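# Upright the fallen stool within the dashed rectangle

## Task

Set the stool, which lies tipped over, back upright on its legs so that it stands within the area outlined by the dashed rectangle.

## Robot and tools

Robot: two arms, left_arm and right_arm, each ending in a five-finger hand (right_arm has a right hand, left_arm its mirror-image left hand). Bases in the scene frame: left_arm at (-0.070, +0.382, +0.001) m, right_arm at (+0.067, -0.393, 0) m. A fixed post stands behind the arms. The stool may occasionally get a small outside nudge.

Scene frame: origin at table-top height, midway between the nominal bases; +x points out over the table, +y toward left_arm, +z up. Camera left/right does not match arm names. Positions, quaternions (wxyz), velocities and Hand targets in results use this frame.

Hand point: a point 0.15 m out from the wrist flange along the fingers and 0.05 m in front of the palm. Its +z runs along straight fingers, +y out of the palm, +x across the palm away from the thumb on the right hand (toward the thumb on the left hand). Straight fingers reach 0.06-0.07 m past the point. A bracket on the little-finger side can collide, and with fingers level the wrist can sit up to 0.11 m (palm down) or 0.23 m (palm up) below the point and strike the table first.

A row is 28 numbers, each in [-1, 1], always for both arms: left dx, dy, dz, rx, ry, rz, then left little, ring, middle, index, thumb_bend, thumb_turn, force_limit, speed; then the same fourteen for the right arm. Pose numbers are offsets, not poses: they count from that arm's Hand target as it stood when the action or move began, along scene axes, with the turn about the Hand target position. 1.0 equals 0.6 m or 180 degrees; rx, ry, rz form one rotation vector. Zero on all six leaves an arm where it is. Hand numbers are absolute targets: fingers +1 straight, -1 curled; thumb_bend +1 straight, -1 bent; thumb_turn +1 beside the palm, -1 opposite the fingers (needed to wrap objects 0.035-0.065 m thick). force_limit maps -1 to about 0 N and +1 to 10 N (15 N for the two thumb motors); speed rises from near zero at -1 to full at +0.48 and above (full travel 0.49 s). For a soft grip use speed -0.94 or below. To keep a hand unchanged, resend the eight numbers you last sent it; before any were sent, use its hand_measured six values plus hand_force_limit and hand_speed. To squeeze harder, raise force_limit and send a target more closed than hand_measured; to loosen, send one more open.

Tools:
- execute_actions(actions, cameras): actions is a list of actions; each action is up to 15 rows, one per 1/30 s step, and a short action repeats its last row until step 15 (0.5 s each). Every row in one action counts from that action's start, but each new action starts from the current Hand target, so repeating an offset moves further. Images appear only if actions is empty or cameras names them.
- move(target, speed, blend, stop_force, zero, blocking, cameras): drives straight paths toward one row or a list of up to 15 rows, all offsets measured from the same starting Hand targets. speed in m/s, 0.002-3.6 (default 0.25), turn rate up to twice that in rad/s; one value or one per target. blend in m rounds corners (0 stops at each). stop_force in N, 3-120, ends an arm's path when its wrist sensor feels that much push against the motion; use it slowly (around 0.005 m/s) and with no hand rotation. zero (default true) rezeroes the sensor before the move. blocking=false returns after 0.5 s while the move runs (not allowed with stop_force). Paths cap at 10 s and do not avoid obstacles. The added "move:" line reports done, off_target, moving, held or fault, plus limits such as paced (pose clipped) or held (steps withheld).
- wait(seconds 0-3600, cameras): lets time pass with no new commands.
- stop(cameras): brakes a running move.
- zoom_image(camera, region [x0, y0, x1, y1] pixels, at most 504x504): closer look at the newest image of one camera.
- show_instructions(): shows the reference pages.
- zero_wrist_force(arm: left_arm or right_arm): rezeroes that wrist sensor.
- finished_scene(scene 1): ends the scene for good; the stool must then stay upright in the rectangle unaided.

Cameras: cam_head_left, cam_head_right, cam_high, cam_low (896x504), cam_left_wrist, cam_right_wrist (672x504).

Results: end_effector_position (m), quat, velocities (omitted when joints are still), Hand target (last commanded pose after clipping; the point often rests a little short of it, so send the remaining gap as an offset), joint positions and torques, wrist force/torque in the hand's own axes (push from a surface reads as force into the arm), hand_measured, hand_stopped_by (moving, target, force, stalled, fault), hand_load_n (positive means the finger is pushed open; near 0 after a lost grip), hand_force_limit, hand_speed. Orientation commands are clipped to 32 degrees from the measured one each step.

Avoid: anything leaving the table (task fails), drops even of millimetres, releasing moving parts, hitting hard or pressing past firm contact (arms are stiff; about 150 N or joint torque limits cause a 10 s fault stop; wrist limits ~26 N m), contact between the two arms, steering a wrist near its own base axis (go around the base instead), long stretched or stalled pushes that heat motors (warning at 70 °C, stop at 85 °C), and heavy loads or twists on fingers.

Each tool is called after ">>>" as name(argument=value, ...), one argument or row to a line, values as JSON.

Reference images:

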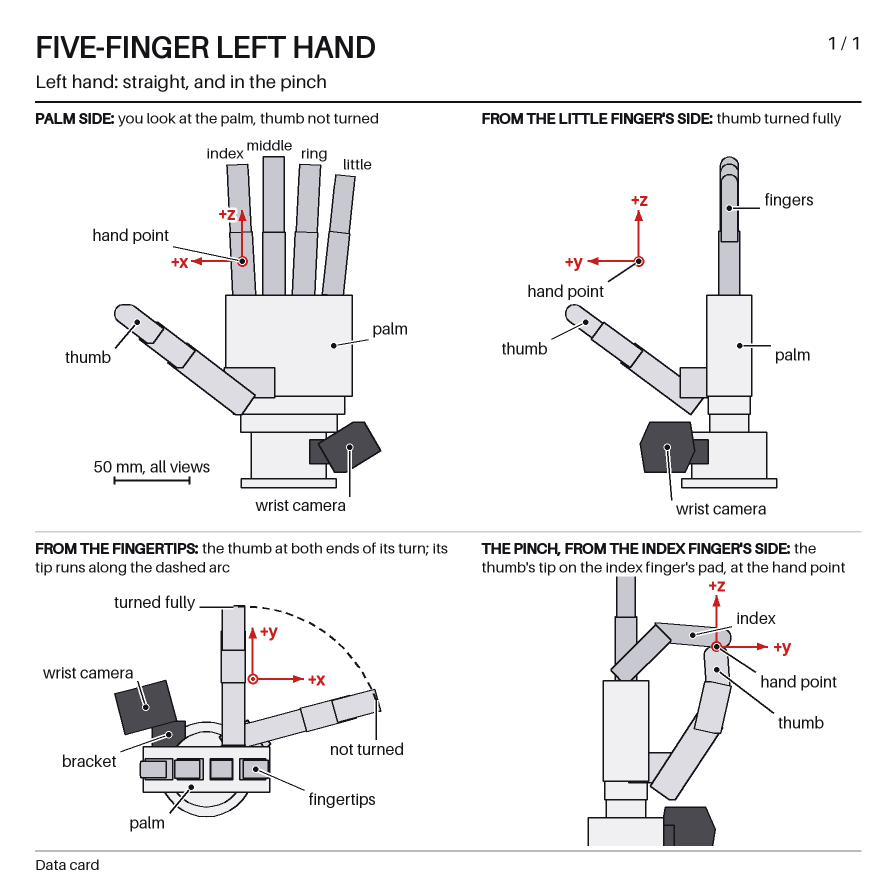

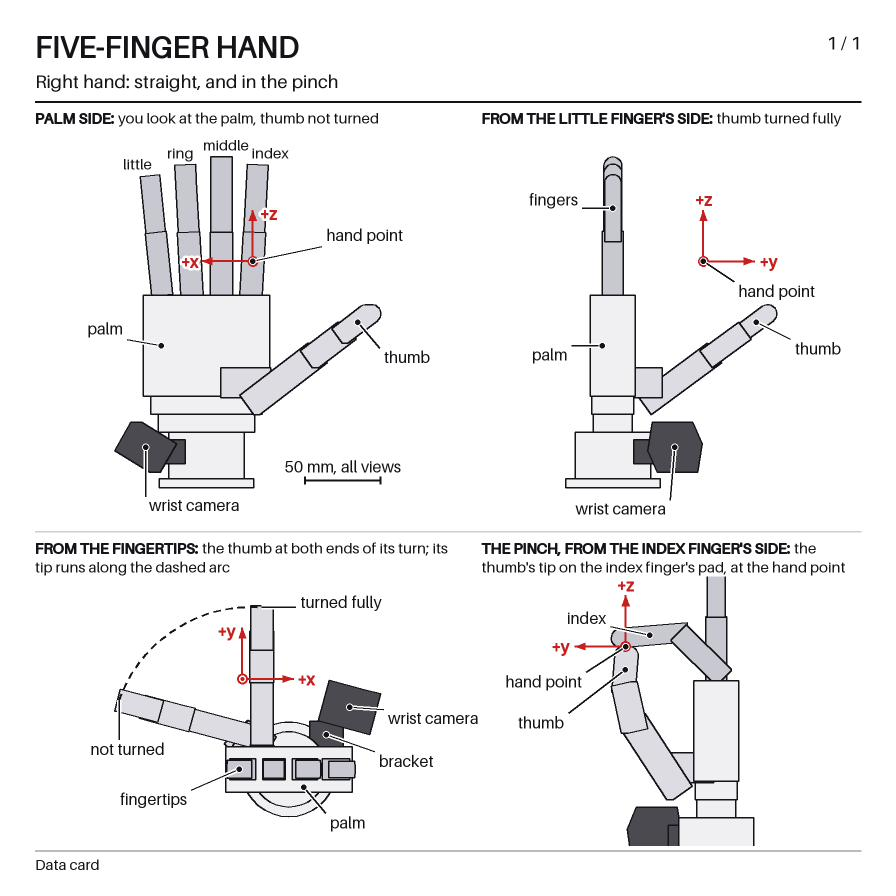

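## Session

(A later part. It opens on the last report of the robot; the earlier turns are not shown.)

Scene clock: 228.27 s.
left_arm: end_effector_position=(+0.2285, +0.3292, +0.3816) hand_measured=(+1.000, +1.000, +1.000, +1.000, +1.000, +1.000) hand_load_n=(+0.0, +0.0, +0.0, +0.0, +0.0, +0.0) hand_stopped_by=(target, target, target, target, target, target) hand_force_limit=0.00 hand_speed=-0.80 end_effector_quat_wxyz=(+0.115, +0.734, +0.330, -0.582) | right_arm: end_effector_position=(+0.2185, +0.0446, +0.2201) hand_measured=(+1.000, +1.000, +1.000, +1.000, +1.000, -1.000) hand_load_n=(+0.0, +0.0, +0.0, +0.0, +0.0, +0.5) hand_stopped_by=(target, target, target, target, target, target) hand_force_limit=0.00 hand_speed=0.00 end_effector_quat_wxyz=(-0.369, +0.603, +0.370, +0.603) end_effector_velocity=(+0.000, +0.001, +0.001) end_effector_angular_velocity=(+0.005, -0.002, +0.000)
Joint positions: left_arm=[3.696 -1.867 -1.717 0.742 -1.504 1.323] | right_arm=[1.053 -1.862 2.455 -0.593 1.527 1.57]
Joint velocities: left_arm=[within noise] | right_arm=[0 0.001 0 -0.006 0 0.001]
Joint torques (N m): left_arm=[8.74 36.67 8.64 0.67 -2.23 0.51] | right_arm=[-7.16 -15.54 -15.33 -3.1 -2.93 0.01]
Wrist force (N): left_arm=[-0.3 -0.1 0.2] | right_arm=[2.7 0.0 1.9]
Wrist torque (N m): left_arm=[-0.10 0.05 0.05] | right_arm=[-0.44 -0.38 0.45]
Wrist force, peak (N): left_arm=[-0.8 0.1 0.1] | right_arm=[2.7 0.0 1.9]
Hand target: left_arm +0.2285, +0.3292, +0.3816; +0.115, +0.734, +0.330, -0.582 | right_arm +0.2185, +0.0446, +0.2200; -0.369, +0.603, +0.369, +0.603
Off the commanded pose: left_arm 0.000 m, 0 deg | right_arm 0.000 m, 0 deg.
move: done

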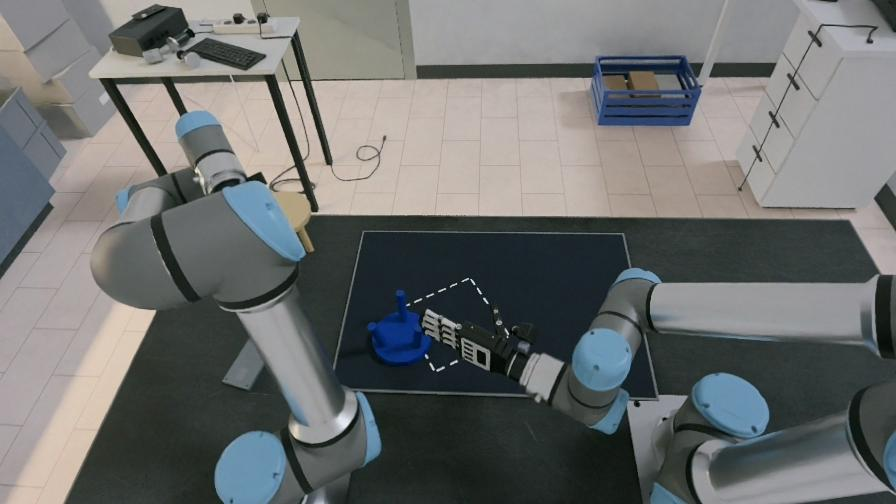

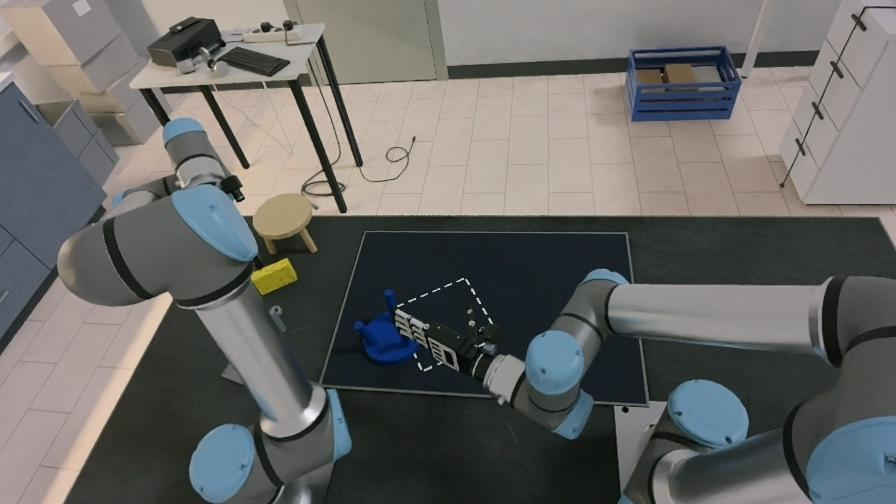

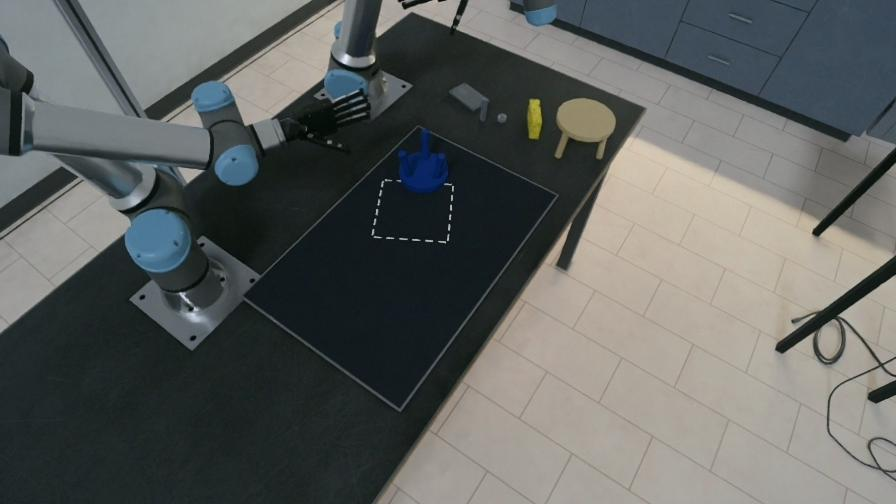

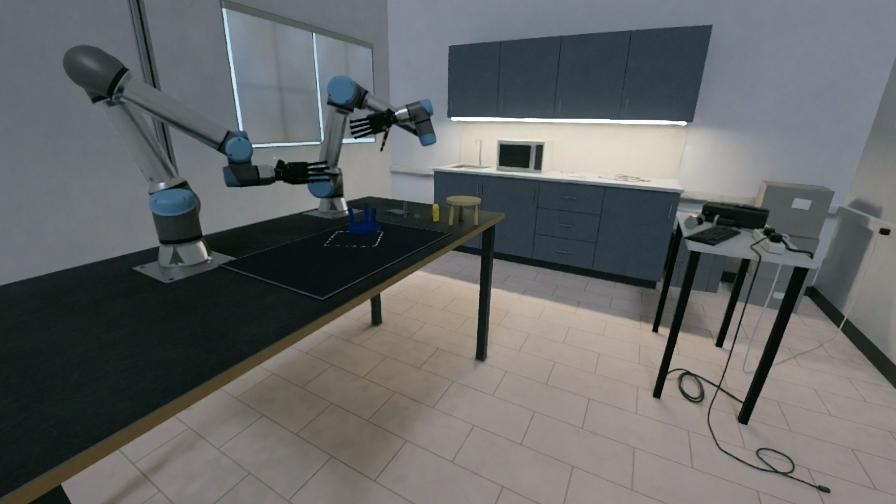

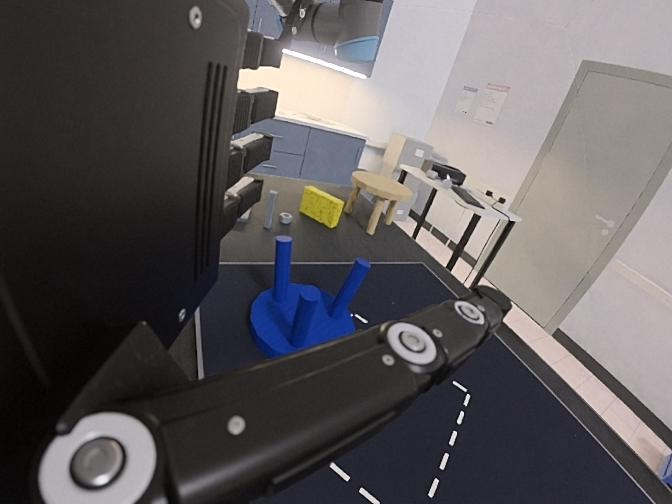

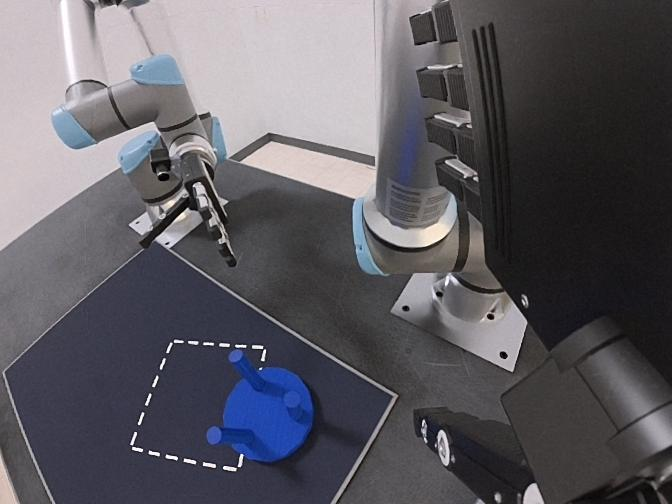

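>>> move(
  target=[0,0,0,0,0,0,1,1,1,1,1,1,0,-0.8,0,0,-0.25,0,0,0,1,1,1,1,1,-1,0,0],
  speed=0.2,
  stop_force=10,
  cameras=["all"],
)

>>> zoom_image(
  camera="cam_low",
  region=[200, 140, 420, 260],
)

>>> zoom_image(
  camera="cam_high",
  region=[280, 80, 480, 240],
)

Scene clock: 235.43 s.
left_arm: end_effector_position=(+0.2285, +0.3292, +0.3816) hand_measured=(+1.000, +1.000, +1.000, +1.000, +1.000, +1.000) hand_load_n=(+0.0, +0.5, +0.0, -0.5, +0.0, +0.0) hand_stopped_by=(target, target, target, target, target, target) hand_force_limit=0.00 hand_speed=-0.80 end_effector_quat_wxyz=(+0.115, +0.734, +0.330, -0.582) | right_arm: end_effector_position=(+0.2185, +0.0446, +0.0700) hand_measured=(+1.000, +1.000, +1.000, +1.000, +1.000, -1.000) hand_load_n=(+0.0, +0.0, +0.0, +0.0, +0.0, +0.5) hand_stopped_by=(target, target, target, target, target, target) hand_force_limit=0.00 hand_speed=0.00 end_effector_quat_wxyz=(-0.369, +0.603, +0.369, +0.603)
Joint positions: left_arm=[3.696 -1.867 -1.717 0.742 -1.504 1.323] | right_arm=[1.053 -1.349 2.636 -1.288 1.527 1.57]
Joint torques (N m): left_arm=[7.5 37.42 9.07 0.25 -2.18 1.31] | right_arm=[2.19 -3.47 -17.44 -3.17 -2.77 0.45]
Wrist force (N): left_arm=[-0.5 -0.1 -0.1] | right_arm=[2.5 0.1 1.4]
Wrist torque (N m): left_arm=[-0.08 0.07 0.04] | right_arm=[-0.39 -0.35 0.48]
Wrist force, peak (N): left_arm=[-0.7 0.1 0.3] | right_arm=[3.7 -0.2 1.6]
Hand target: left_arm +0.2285, +0.3292, +0.3816; +0.115, +0.734, +0.330, -0.582 | right_arm +0.2185, +0.0446, +0.0700; -0.369, +0.603, +0.369, +0.603
Off the commanded pose: left_arm 0.000 m, 0 deg | right_arm 0.000 m, 0 deg.
move: done

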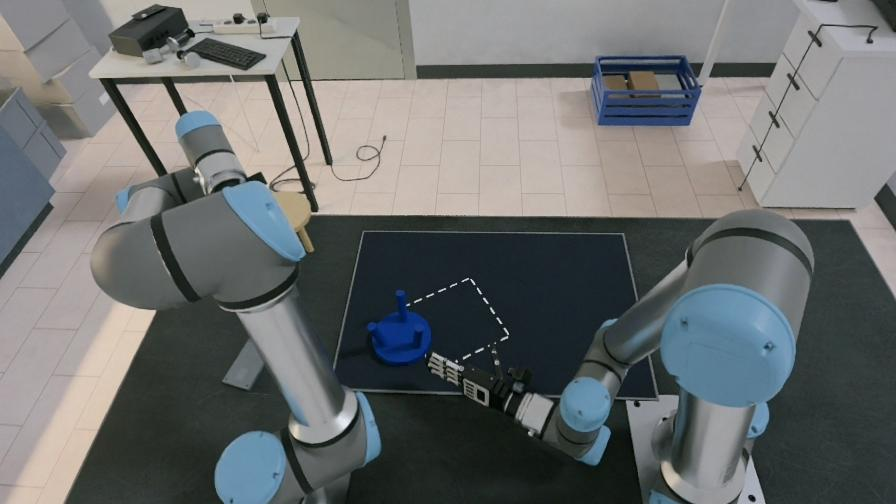

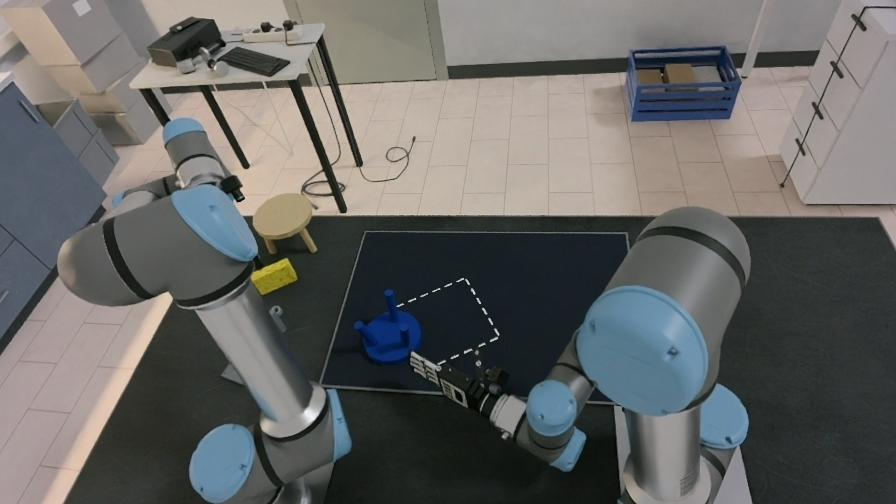

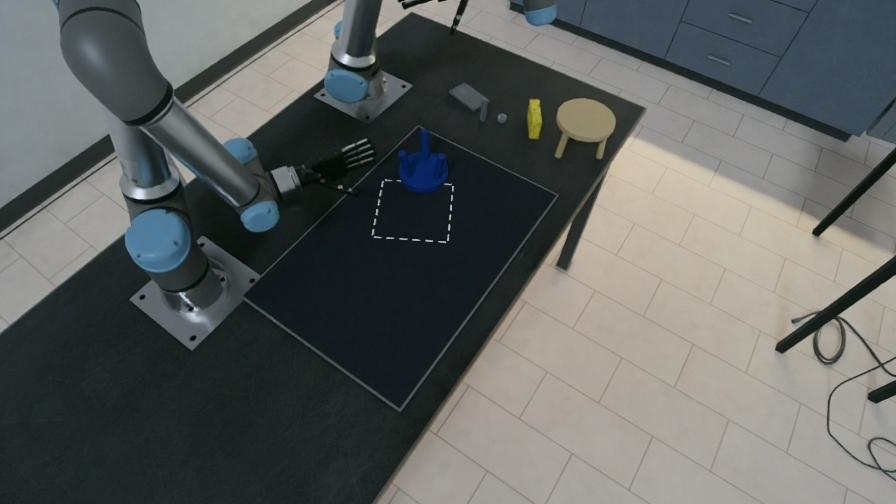

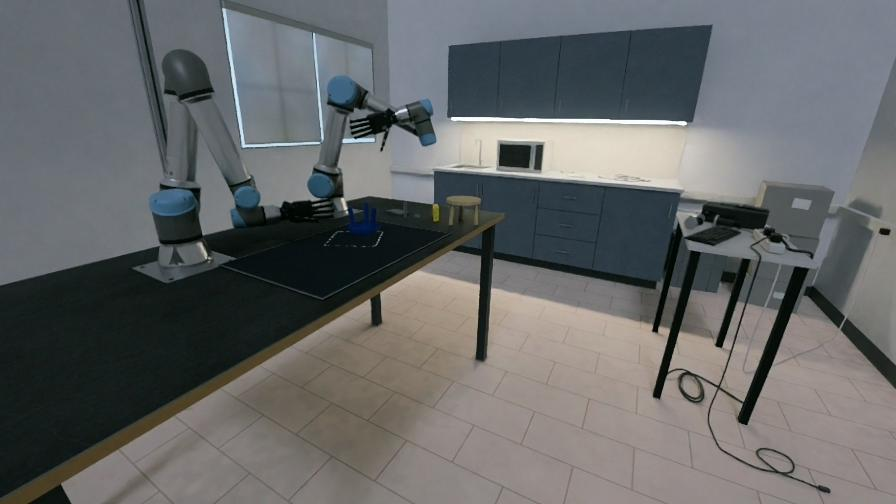

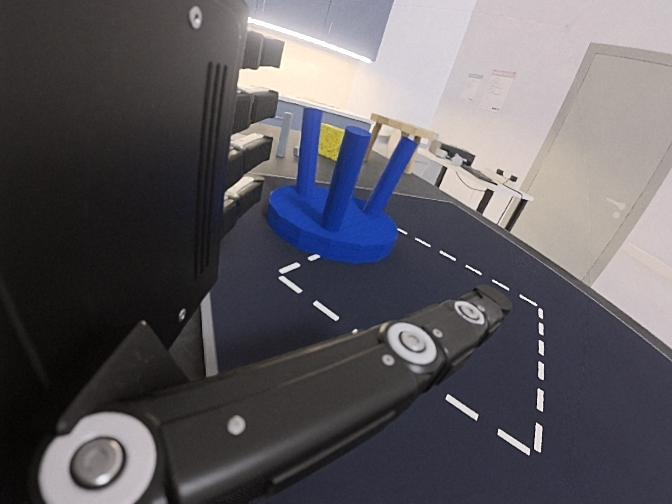

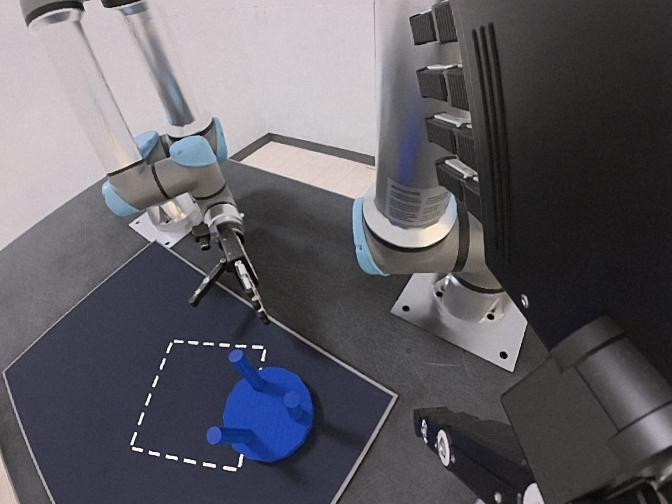

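Scaled by 2.291 from the camera's image (finer frame: 1280x720).

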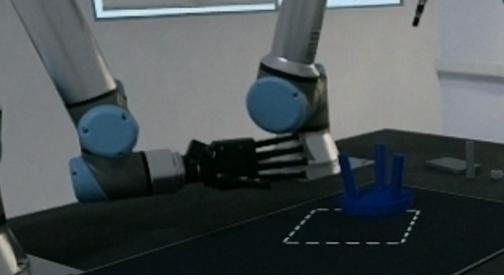

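Scaled by 2.520 from the camera's image (finer frame: 1280x720).

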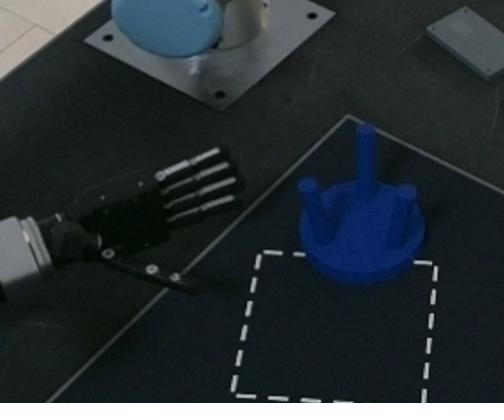

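>>> move(
  target=[0,0,0,0,0,0,1,1,1,1,1,1,0,-0.8,0.053,0.104,0,0,0,0,1,1,1,1,1,-1,0,0],
  speed=0.12,
  stop_force=6,
  cameras=["cam_high","cam_low","cam_left_wrist","cam_right_wrist","cam_head_left"],
)

>>> zoom_image(
  camera="cam_high",
  region=[340, 100, 480, 200],
)

>>> zoom_image(
  camera="cam_head_left",
  region=[340, 260, 540, 420],
)

Scene clock: 252.50 s.
left_arm: end_effector_position=(+0.2285, +0.3292, +0.3816) hand_measured=(+1.000, +1.000, +1.000, +1.000, +1.000, +1.000) hand_load_n=(+0.0, +0.0, +0.0, +0.0, +0.0, +0.0) hand_stopped_by=(target, target, target, target, target, target) hand_force_limit=0.00 hand_speed=-0.80 end_effector_quat_wxyz=(+0.115, +0.734, +0.330, -0.582) | right_arm: end_effector_position=(+0.2503, +0.1070, +0.0700) hand_measured=(+1.000, +1.000, +1.000, +1.000, +1.000, -1.000) hand_load_n=(+0.0, +0.0, +0.0, +0.0, +0.0, +0.0) hand_stopped_by=(target, target, target, target, target, target) hand_force_limit=0.00 hand_speed=0.00 end_effector_quat_wxyz=(-0.369, +0.603, +0.369, +0.603)
Joint positions: left_arm=[3.696 -1.867 -1.717 0.742 -1.504 1.323] | right_arm=[1.064 -1.253 2.453 -1.201 1.538 1.57]
Joint torques (N m): left_arm=[6.87 36.16 9.34 0.56 -2.26 1.57] | right_arm=[-5.77 -38.68 -18.98 -0.66 -2.79 -0.65]
Wrist force (N): left_arm=[-0.3 -0.1 0.0] | right_arm=[2.3 -0.1 2.0]
Wrist torque (N m): left_arm=[-0.08 0.06 0.05] | right_arm=[-0.48 -0.28 0.41]
Wrist force, peak (N): left_arm=[-0.8 -0.1 0.2] | right_arm=[2.6 0.1 2.8]
Hand target: left_arm +0.2285, +0.3292, +0.3816; +0.115, +0.734, +0.330, -0.582 | right_arm +0.2503, +0.1070, +0.0700; -0.369, +0.603, +0.369, +0.603
Off the commanded pose: left_arm 0.000 m, 0 deg | right_arm 0.000 m, 0 deg.
move: done
Images, in order (width x height): cam_head_left 896x504, cam_high 896x504, cam_low 896x504, cam_left_wrist 672x504, cam_right_wrist 672x504.

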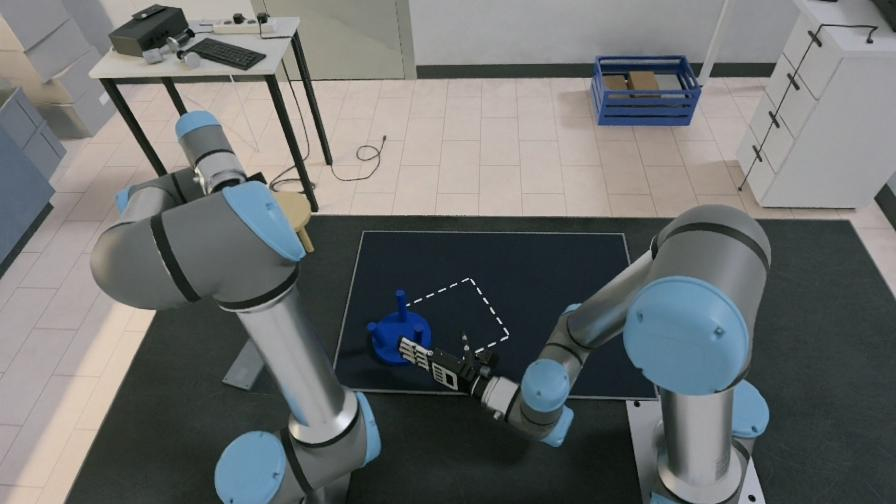

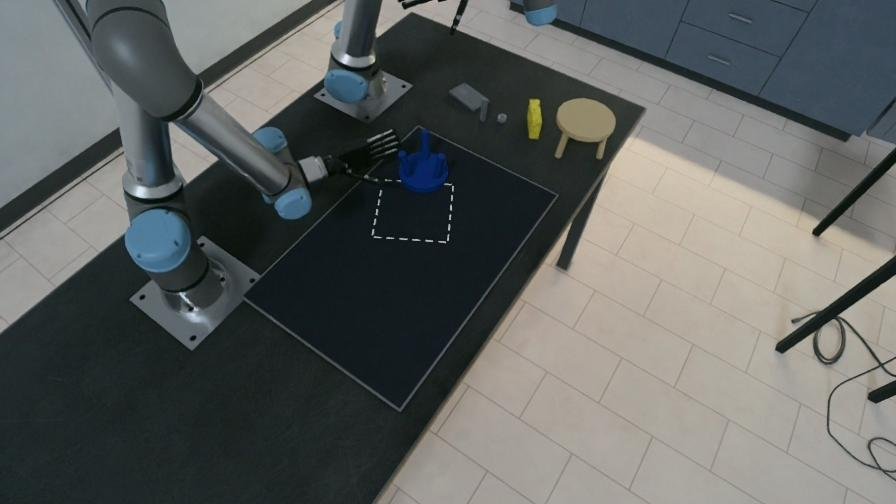

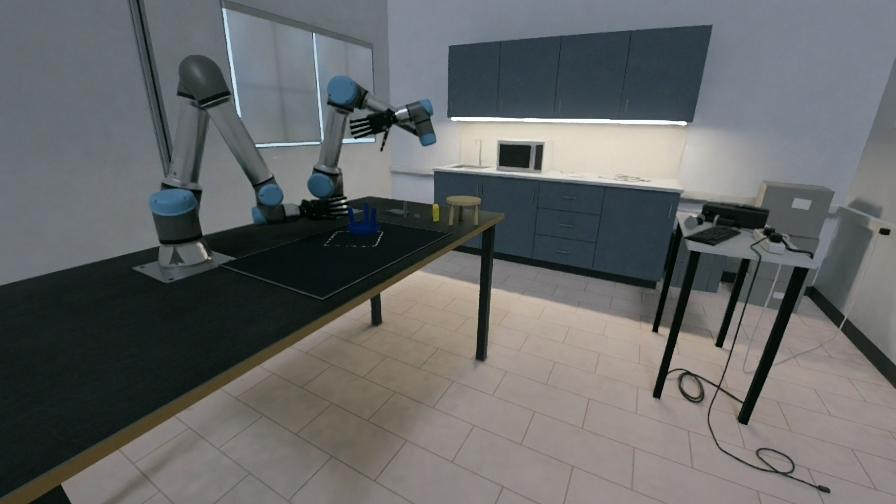

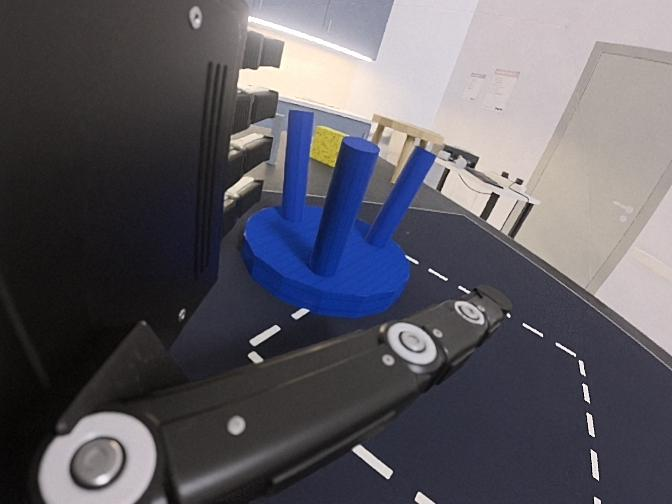

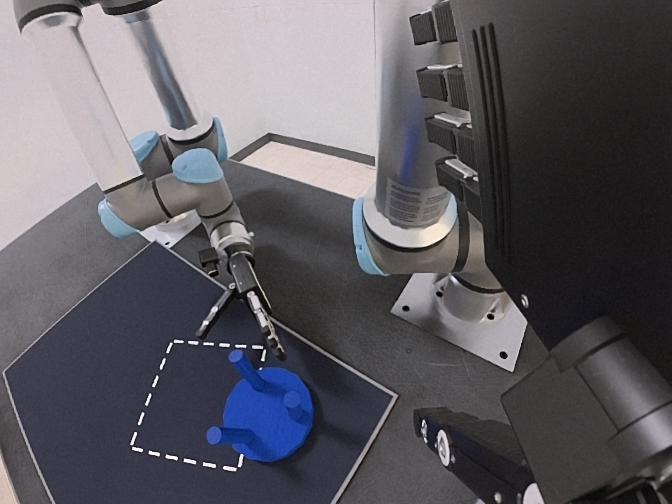

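Scaled by 3.600 from the camera's image (finer frame: 1280x720).

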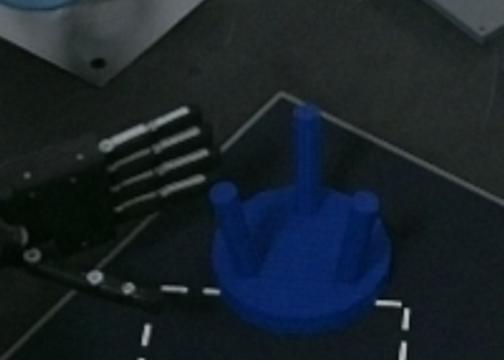

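Scaled by 2.520 from the camera's image (finer frame: 1280x720).

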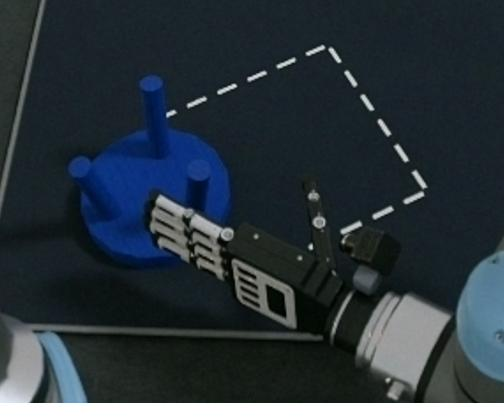

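>>> move(
  target=[0,0,0,0,0,0,1,1,1,1,1,1,0,-0.8,0.0416,0.0817,0,0,0,0,0.7,0.7,0.7,0.7,1,-1,0,0],
  speed=0.06,
  stop_force=4,
  cameras=["cam_high","cam_left_wrist"],
)

>>> zoom_image(
  camera="cam_high",
  region=[340, 100, 480, 200],
)

Scene clock: 266.53 s.
left_arm: end_effector_position=(+0.2285, +0.3292, +0.3816) hand_measured=(+1.000, +1.000, +1.000, +1.000, +1.000, +1.000) hand_load_n=(+0.0, +0.0, +0.0, +0.0, +0.0, +0.0) hand_stopped_by=(target, target, target, target, target, target) hand_force_limit=0.00 hand_speed=-0.80 end_effector_quat_wxyz=(+0.115, +0.734, +0.330, -0.582) | right_arm: end_effector_position=(+0.2753, +0.1560, +0.0700) hand_measured=(+0.700, +0.700, +0.700, +0.700, +1.000, -1.000) hand_load_n=(+0.0, +0.0, +0.0, +0.0, +0.0, +0.0) hand_stopped_by=(target, target, target, target, target, target) hand_force_limit=0.00 hand_speed=0.00 end_effector_quat_wxyz=(-0.369, +0.603, +0.369, +0.603)
Joint positions: left_arm=[3.696 -1.867 -1.717 0.742 -1.504 1.323] | right_arm=[1.07 -1.178 2.307 -1.129 1.544 1.57]
Joint torques (N m): left_arm=[6.88 36.83 9.18 0.91 -2.02 1.36] | right_arm=[0.38 -43.35 -2.49 -3.3 0.8 -1.24]
Wrist force (N): left_arm=[-0.6 -0.1 0.2] | right_arm=[2.3 0.4 1.2]
Wrist torque (N m): left_arm=[-0.09 0.09 0.04] | right_arm=[-0.31 -0.35 0.43]
Wrist force, peak (N): left_arm=[-0.7 0.2 0.2] | right_arm=[2.7 0.3 2.0]
Hand target: left_arm +0.2285, +0.3292, +0.3816; +0.115, +0.734, +0.330, -0.582 | right_arm +0.2753, +0.1560, +0.0700; -0.369, +0.603, +0.369, +0.603
Off the commanded pose: left_arm 0.000 m, 0 deg | right_arm 0.000 m, 0 deg.
move: done

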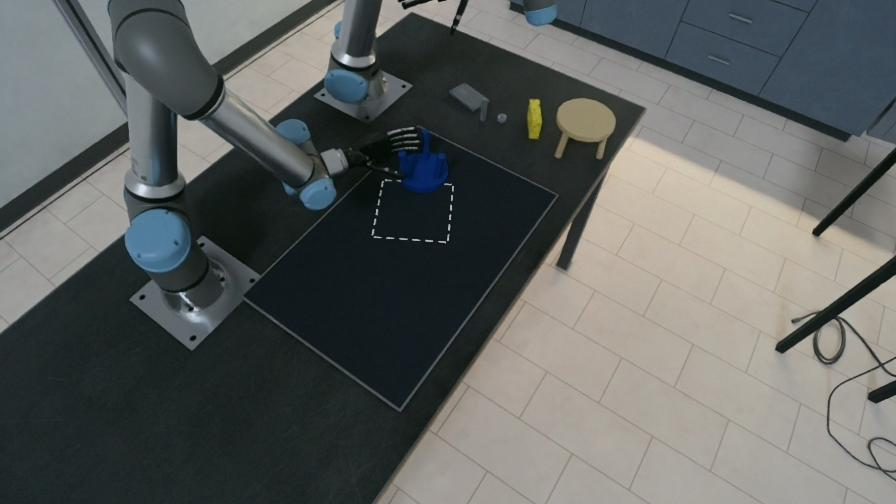

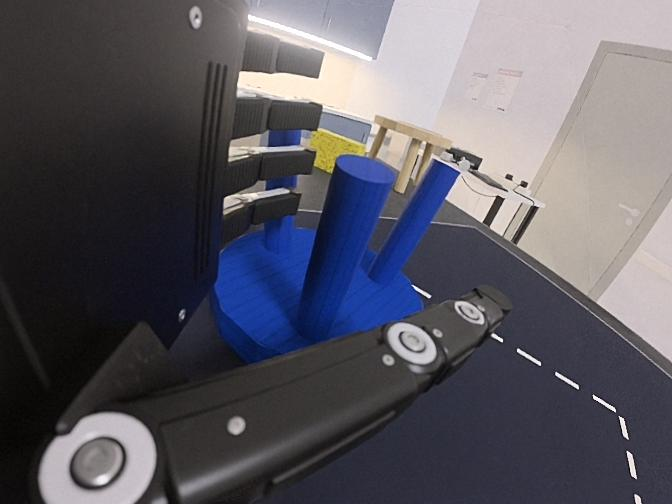

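Scaled by 3.600 from the camera's image (finer frame: 1280x720).

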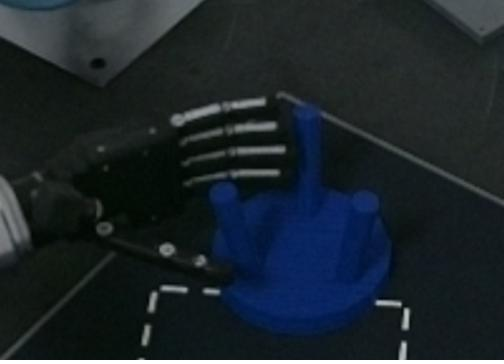

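>>> move(
  target=[0,0,0,0,0,0,1,1,1,1,1,1,0,-0.8,0,0,0,0,0,0,0.2,0.2,0.2,0.2,0.3,-1,-0.6,-0.5],
  cameras=["cam_high","cam_left_wrist"],
)

>>> zoom_image(
  camera="cam_high",
  region=[340, 100, 480, 200],
)

Scene clock: 277.17 s.
left_arm: end_effector_position=(+0.2285, +0.3292, +0.3816) hand_measured=(+1.000, +1.000, +1.000, +1.000, +1.000, +1.000) hand_load_n=(+0.0, +0.0, +0.0, +0.0, +0.0, +0.0) hand_stopped_by=(target, target, target, target, target, target) hand_force_limit=0.00 hand_speed=-0.80 end_effector_quat_wxyz=(+0.115, +0.734, +0.330, -0.582) | right_arm: end_effector_position=(+0.2753, +0.1560, +0.0700) hand_measured=(+0.200, +0.200, +0.200, +0.200, +0.300, -1.000) hand_load_n=(+0.0, +0.0, +0.0, +0.0, +0.0, +0.5) hand_stopped_by=(target, target, target, target, target, target) hand_force_limit=-0.60 hand_speed=-0.50 end_effector_quat_wxyz=(-0.369, +0.603, +0.369, +0.603)
Joint positions: left_arm=[3.696 -1.867 -1.717 0.742 -1.504 1.323] | right_arm=[1.069 -1.178 2.307 -1.129 1.544 1.57]
Joint torques (N m): left_arm=[6.19 36 8.84 0.61 -2.18 1.42] | right_arm=[-5.76 -43.14 -2.71 -3.12 -2.61 -1.32]
Wrist force (N): left_arm=[-0.4 0.1 0.2] | right_arm=[2.5 0.0 1.0]
Wrist torque (N m): left_arm=[-0.07 0.07 0.04] | right_arm=[-0.36 -0.37 0.43]
Wrist force, peak (N): left_arm=[-0.7 0.0 0.2] | right_arm=[3.1 0.1 1.3]
Hand target: left_arm +0.2285, +0.3292, +0.3816; +0.115, +0.734, +0.330, -0.582 | right_arm +0.2753, +0.1560, +0.0700; -0.369, +0.603, +0.369, +0.603
Off the commanded pose: left_arm 0.000 m, 0 deg | right_arm 0.000 m, 0 deg.
move: done

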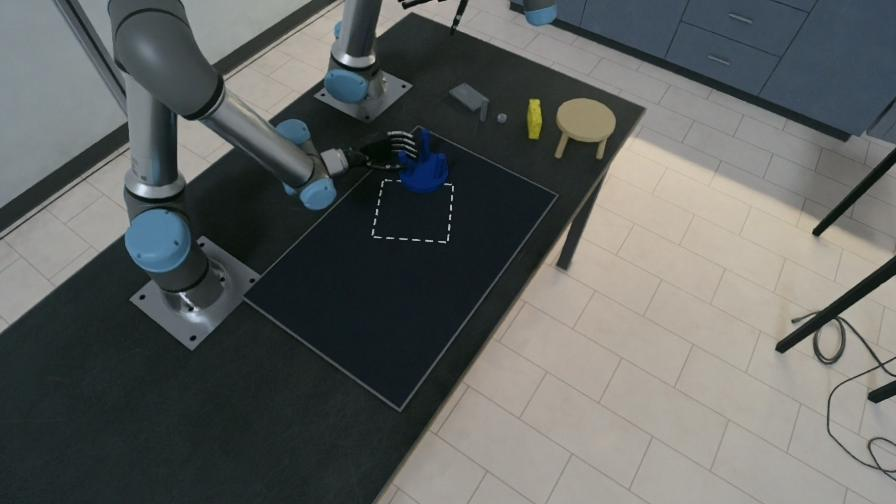

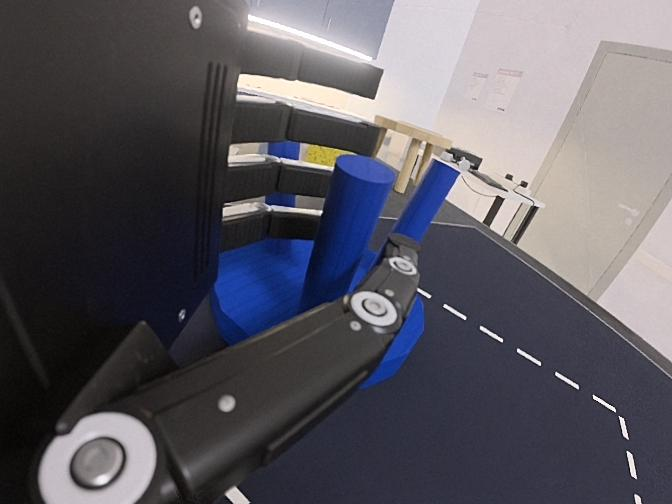

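Scaled by 3.600 from the camera's image (finer frame: 1280x720).

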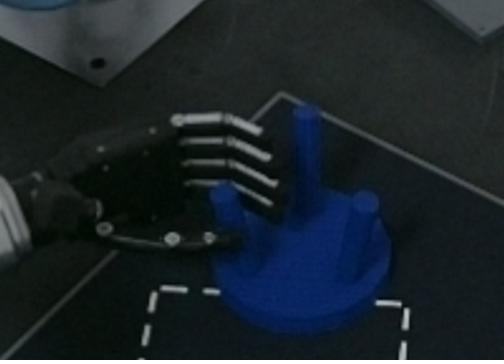

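>>> move(
  target=[0,0,0,0,0,0,1,1,1,1,1,1,0,-0.8,0,0,0,0,0,0,-0.5,-0.5,-0.5,-0.5,-0.2,-1,-0.6,-0.7],
  cameras=["cam_high","cam_left_wrist"],
)

>>> zoom_image(
  camera="cam_high",
  region=[340, 100, 480, 200],
)

>>> zoom_image(
  camera="cam_left_wrist",
  region=[200, 100, 500, 400],
)

Scene clock: 280.43 s.
left_arm: end_effector_position=(+0.2285, +0.3292, +0.3816) hand_measured=(+1.000, +1.000, +1.000, +1.000, +1.000, +1.000) hand_load_n=(+0.0, +0.0, +0.0, +0.0, +0.0, +0.0) hand_stopped_by=(target, target, target, target, target, target) hand_force_limit=0.00 hand_speed=-0.80 end_effector_quat_wxyz=(+0.115, +0.734, +0.330, -0.582) | right_arm: end_effector_position=(+0.2753, +0.1560, +0.0700) hand_measured=(-0.500, -0.240, -0.156, -0.074, +0.162, -1.000) hand_load_n=(+0.0, +3.0, +1.0, +0.0, +5.0, +1.0) hand_stopped_by=(target, force, force, force, force, target) hand_force_limit=-0.60 hand_speed=-0.70 end_effector_quat_wxyz=(-0.369, +0.603, +0.369, +0.603)
Joint positions: left_arm=[3.696 -1.867 -1.717 0.742 -1.504 1.323] | right_arm=[1.069 -1.178 2.307 -1.129 1.544 1.57]
Joint torques (N m): left_arm=[6.05 35.82 9.68 0.67 -2.16 1.08] | right_arm=[-5.14 -41.25 -4.22 -2.58 -2.5 -1.28]
Wrist force (N): left_arm=[-0.4 0.0 0.3] | right_arm=[3.4 0.9 2.6]
Wrist torque (N m): left_arm=[-0.09 0.08 0.05] | right_arm=[-0.35 -0.49 0.44]
Wrist force, peak (N): left_arm=[-0.7 0.1 0.1] | right_arm=[3.7 0.7 2.7]
Hand target: left_arm +0.2285, +0.3292, +0.3816; +0.115, +0.734, +0.330, -0.582 | right_arm +0.2753, +0.1560, +0.0700; -0.369, +0.603, +0.369, +0.603
Off the commanded pose: left_arm 0.000 m, 0 deg | right_arm 0.000 m, 0 deg.
move: done

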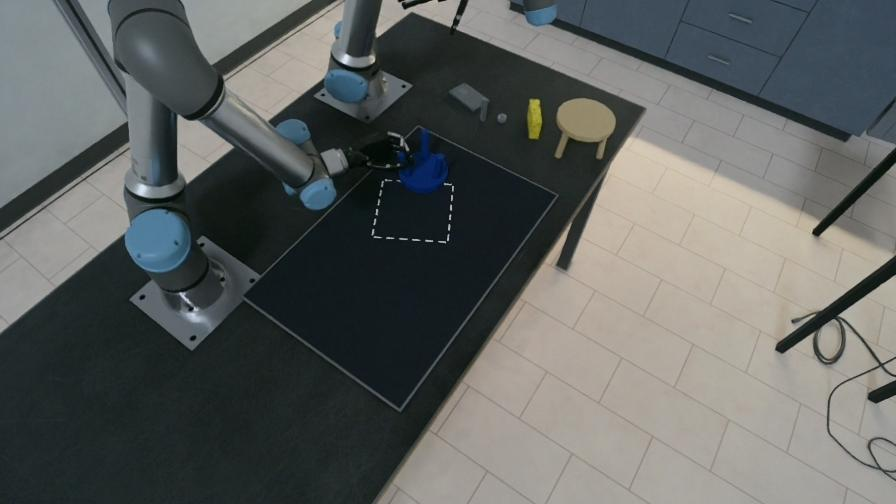

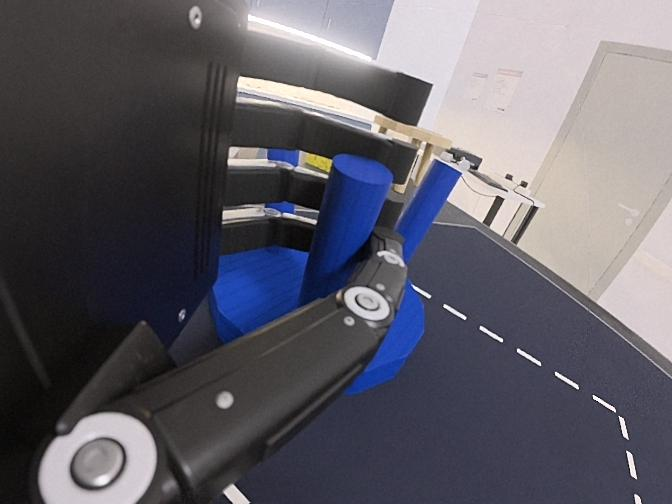

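Scaled by 3.600 from the camera's image (finer frame: 1280x720).

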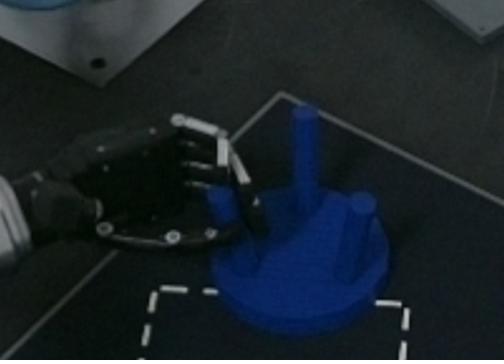

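Scaled by 1.680 from the camera's image (finer frame: 960x720).

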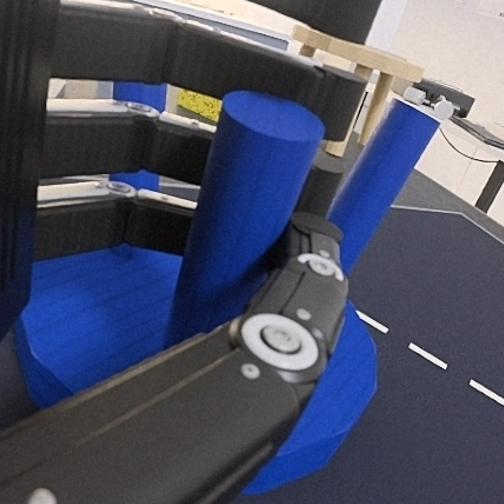

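>>> move(
  target=[0,0,0,0,0,0,1,1,1,1,1,1,0,-0.8,0,0,0,0,0,0,-0.5,-0.6,-0.6,-0.6,-0.3,-1,0.2,-0.85],
  cameras=["cam_left_wrist"],
)

Scene clock: 283.73 s.
left_arm: end_effector_position=(+0.2285, +0.3292, +0.3816) hand_measured=(+1.000, +1.000, +1.000, +1.000, +1.000, +1.000) hand_load_n=(+0.0, +0.0, +0.0, +0.0, +0.0, +0.0) hand_stopped_by=(target, target, target, target, target, target) hand_force_limit=0.00 hand_speed=-0.80 end_effector_quat_wxyz=(+0.115, +0.734, +0.330, -0.582) | right_arm: end_effector_position=(+0.2753, +0.1560, +0.0700) hand_measured=(-0.500, -0.600, -0.264, -0.154, +0.148, -1.000) hand_load_n=(+0.0, +1.5, +6.5, +0.0, +7.5, +0.5) hand_stopped_by=(target, target, force, force, force, target) hand_force_limit=0.20 hand_speed=-0.85 end_effector_quat_wxyz=(-0.369, +0.603, +0.369, +0.603)
Joint positions: left_arm=[3.696 -1.867 -1.717 0.742 -1.504 1.323] | right_arm=[1.069 -1.178 2.307 -1.129 1.544 1.57]
Joint torques (N m): left_arm=[4.31 36.69 9.08 0.58 -2.02 1.4] | right_arm=[-3.61 -30.05 -5.34 -0.17 -2.27 0.1]
Wrist force (N): left_arm=[-0.6 -0.2 0.2] | right_arm=[3.8 0.8 2.8]
Wrist torque (N m): left_arm=[-0.10 0.10 0.04] | right_arm=[-0.38 -0.44 0.46]
Wrist force, peak (N): left_arm=[-0.7 0.1 0.0] | right_arm=[10.1 0.0 6.0]
Hand target: left_arm +0.2285, +0.3292, +0.3816; +0.115, +0.734, +0.330, -0.582 | right_arm +0.2753, +0.1560, +0.0700; -0.369, +0.603, +0.369, +0.603
Off the commanded pose: left_arm 0.000 m, 0 deg | right_arm 0.000 m, 0 deg.
move: done

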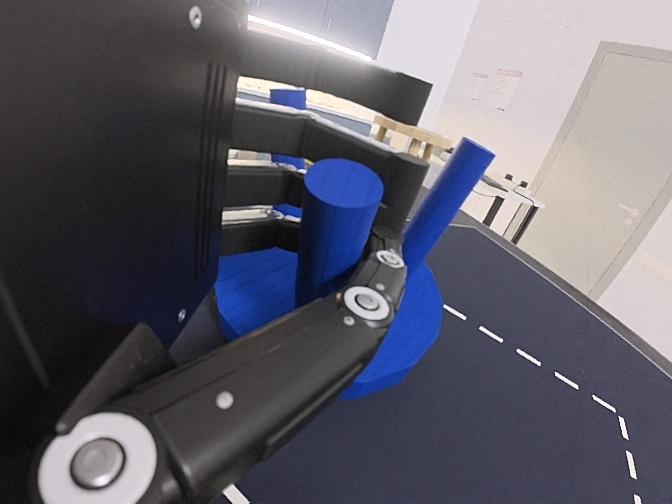

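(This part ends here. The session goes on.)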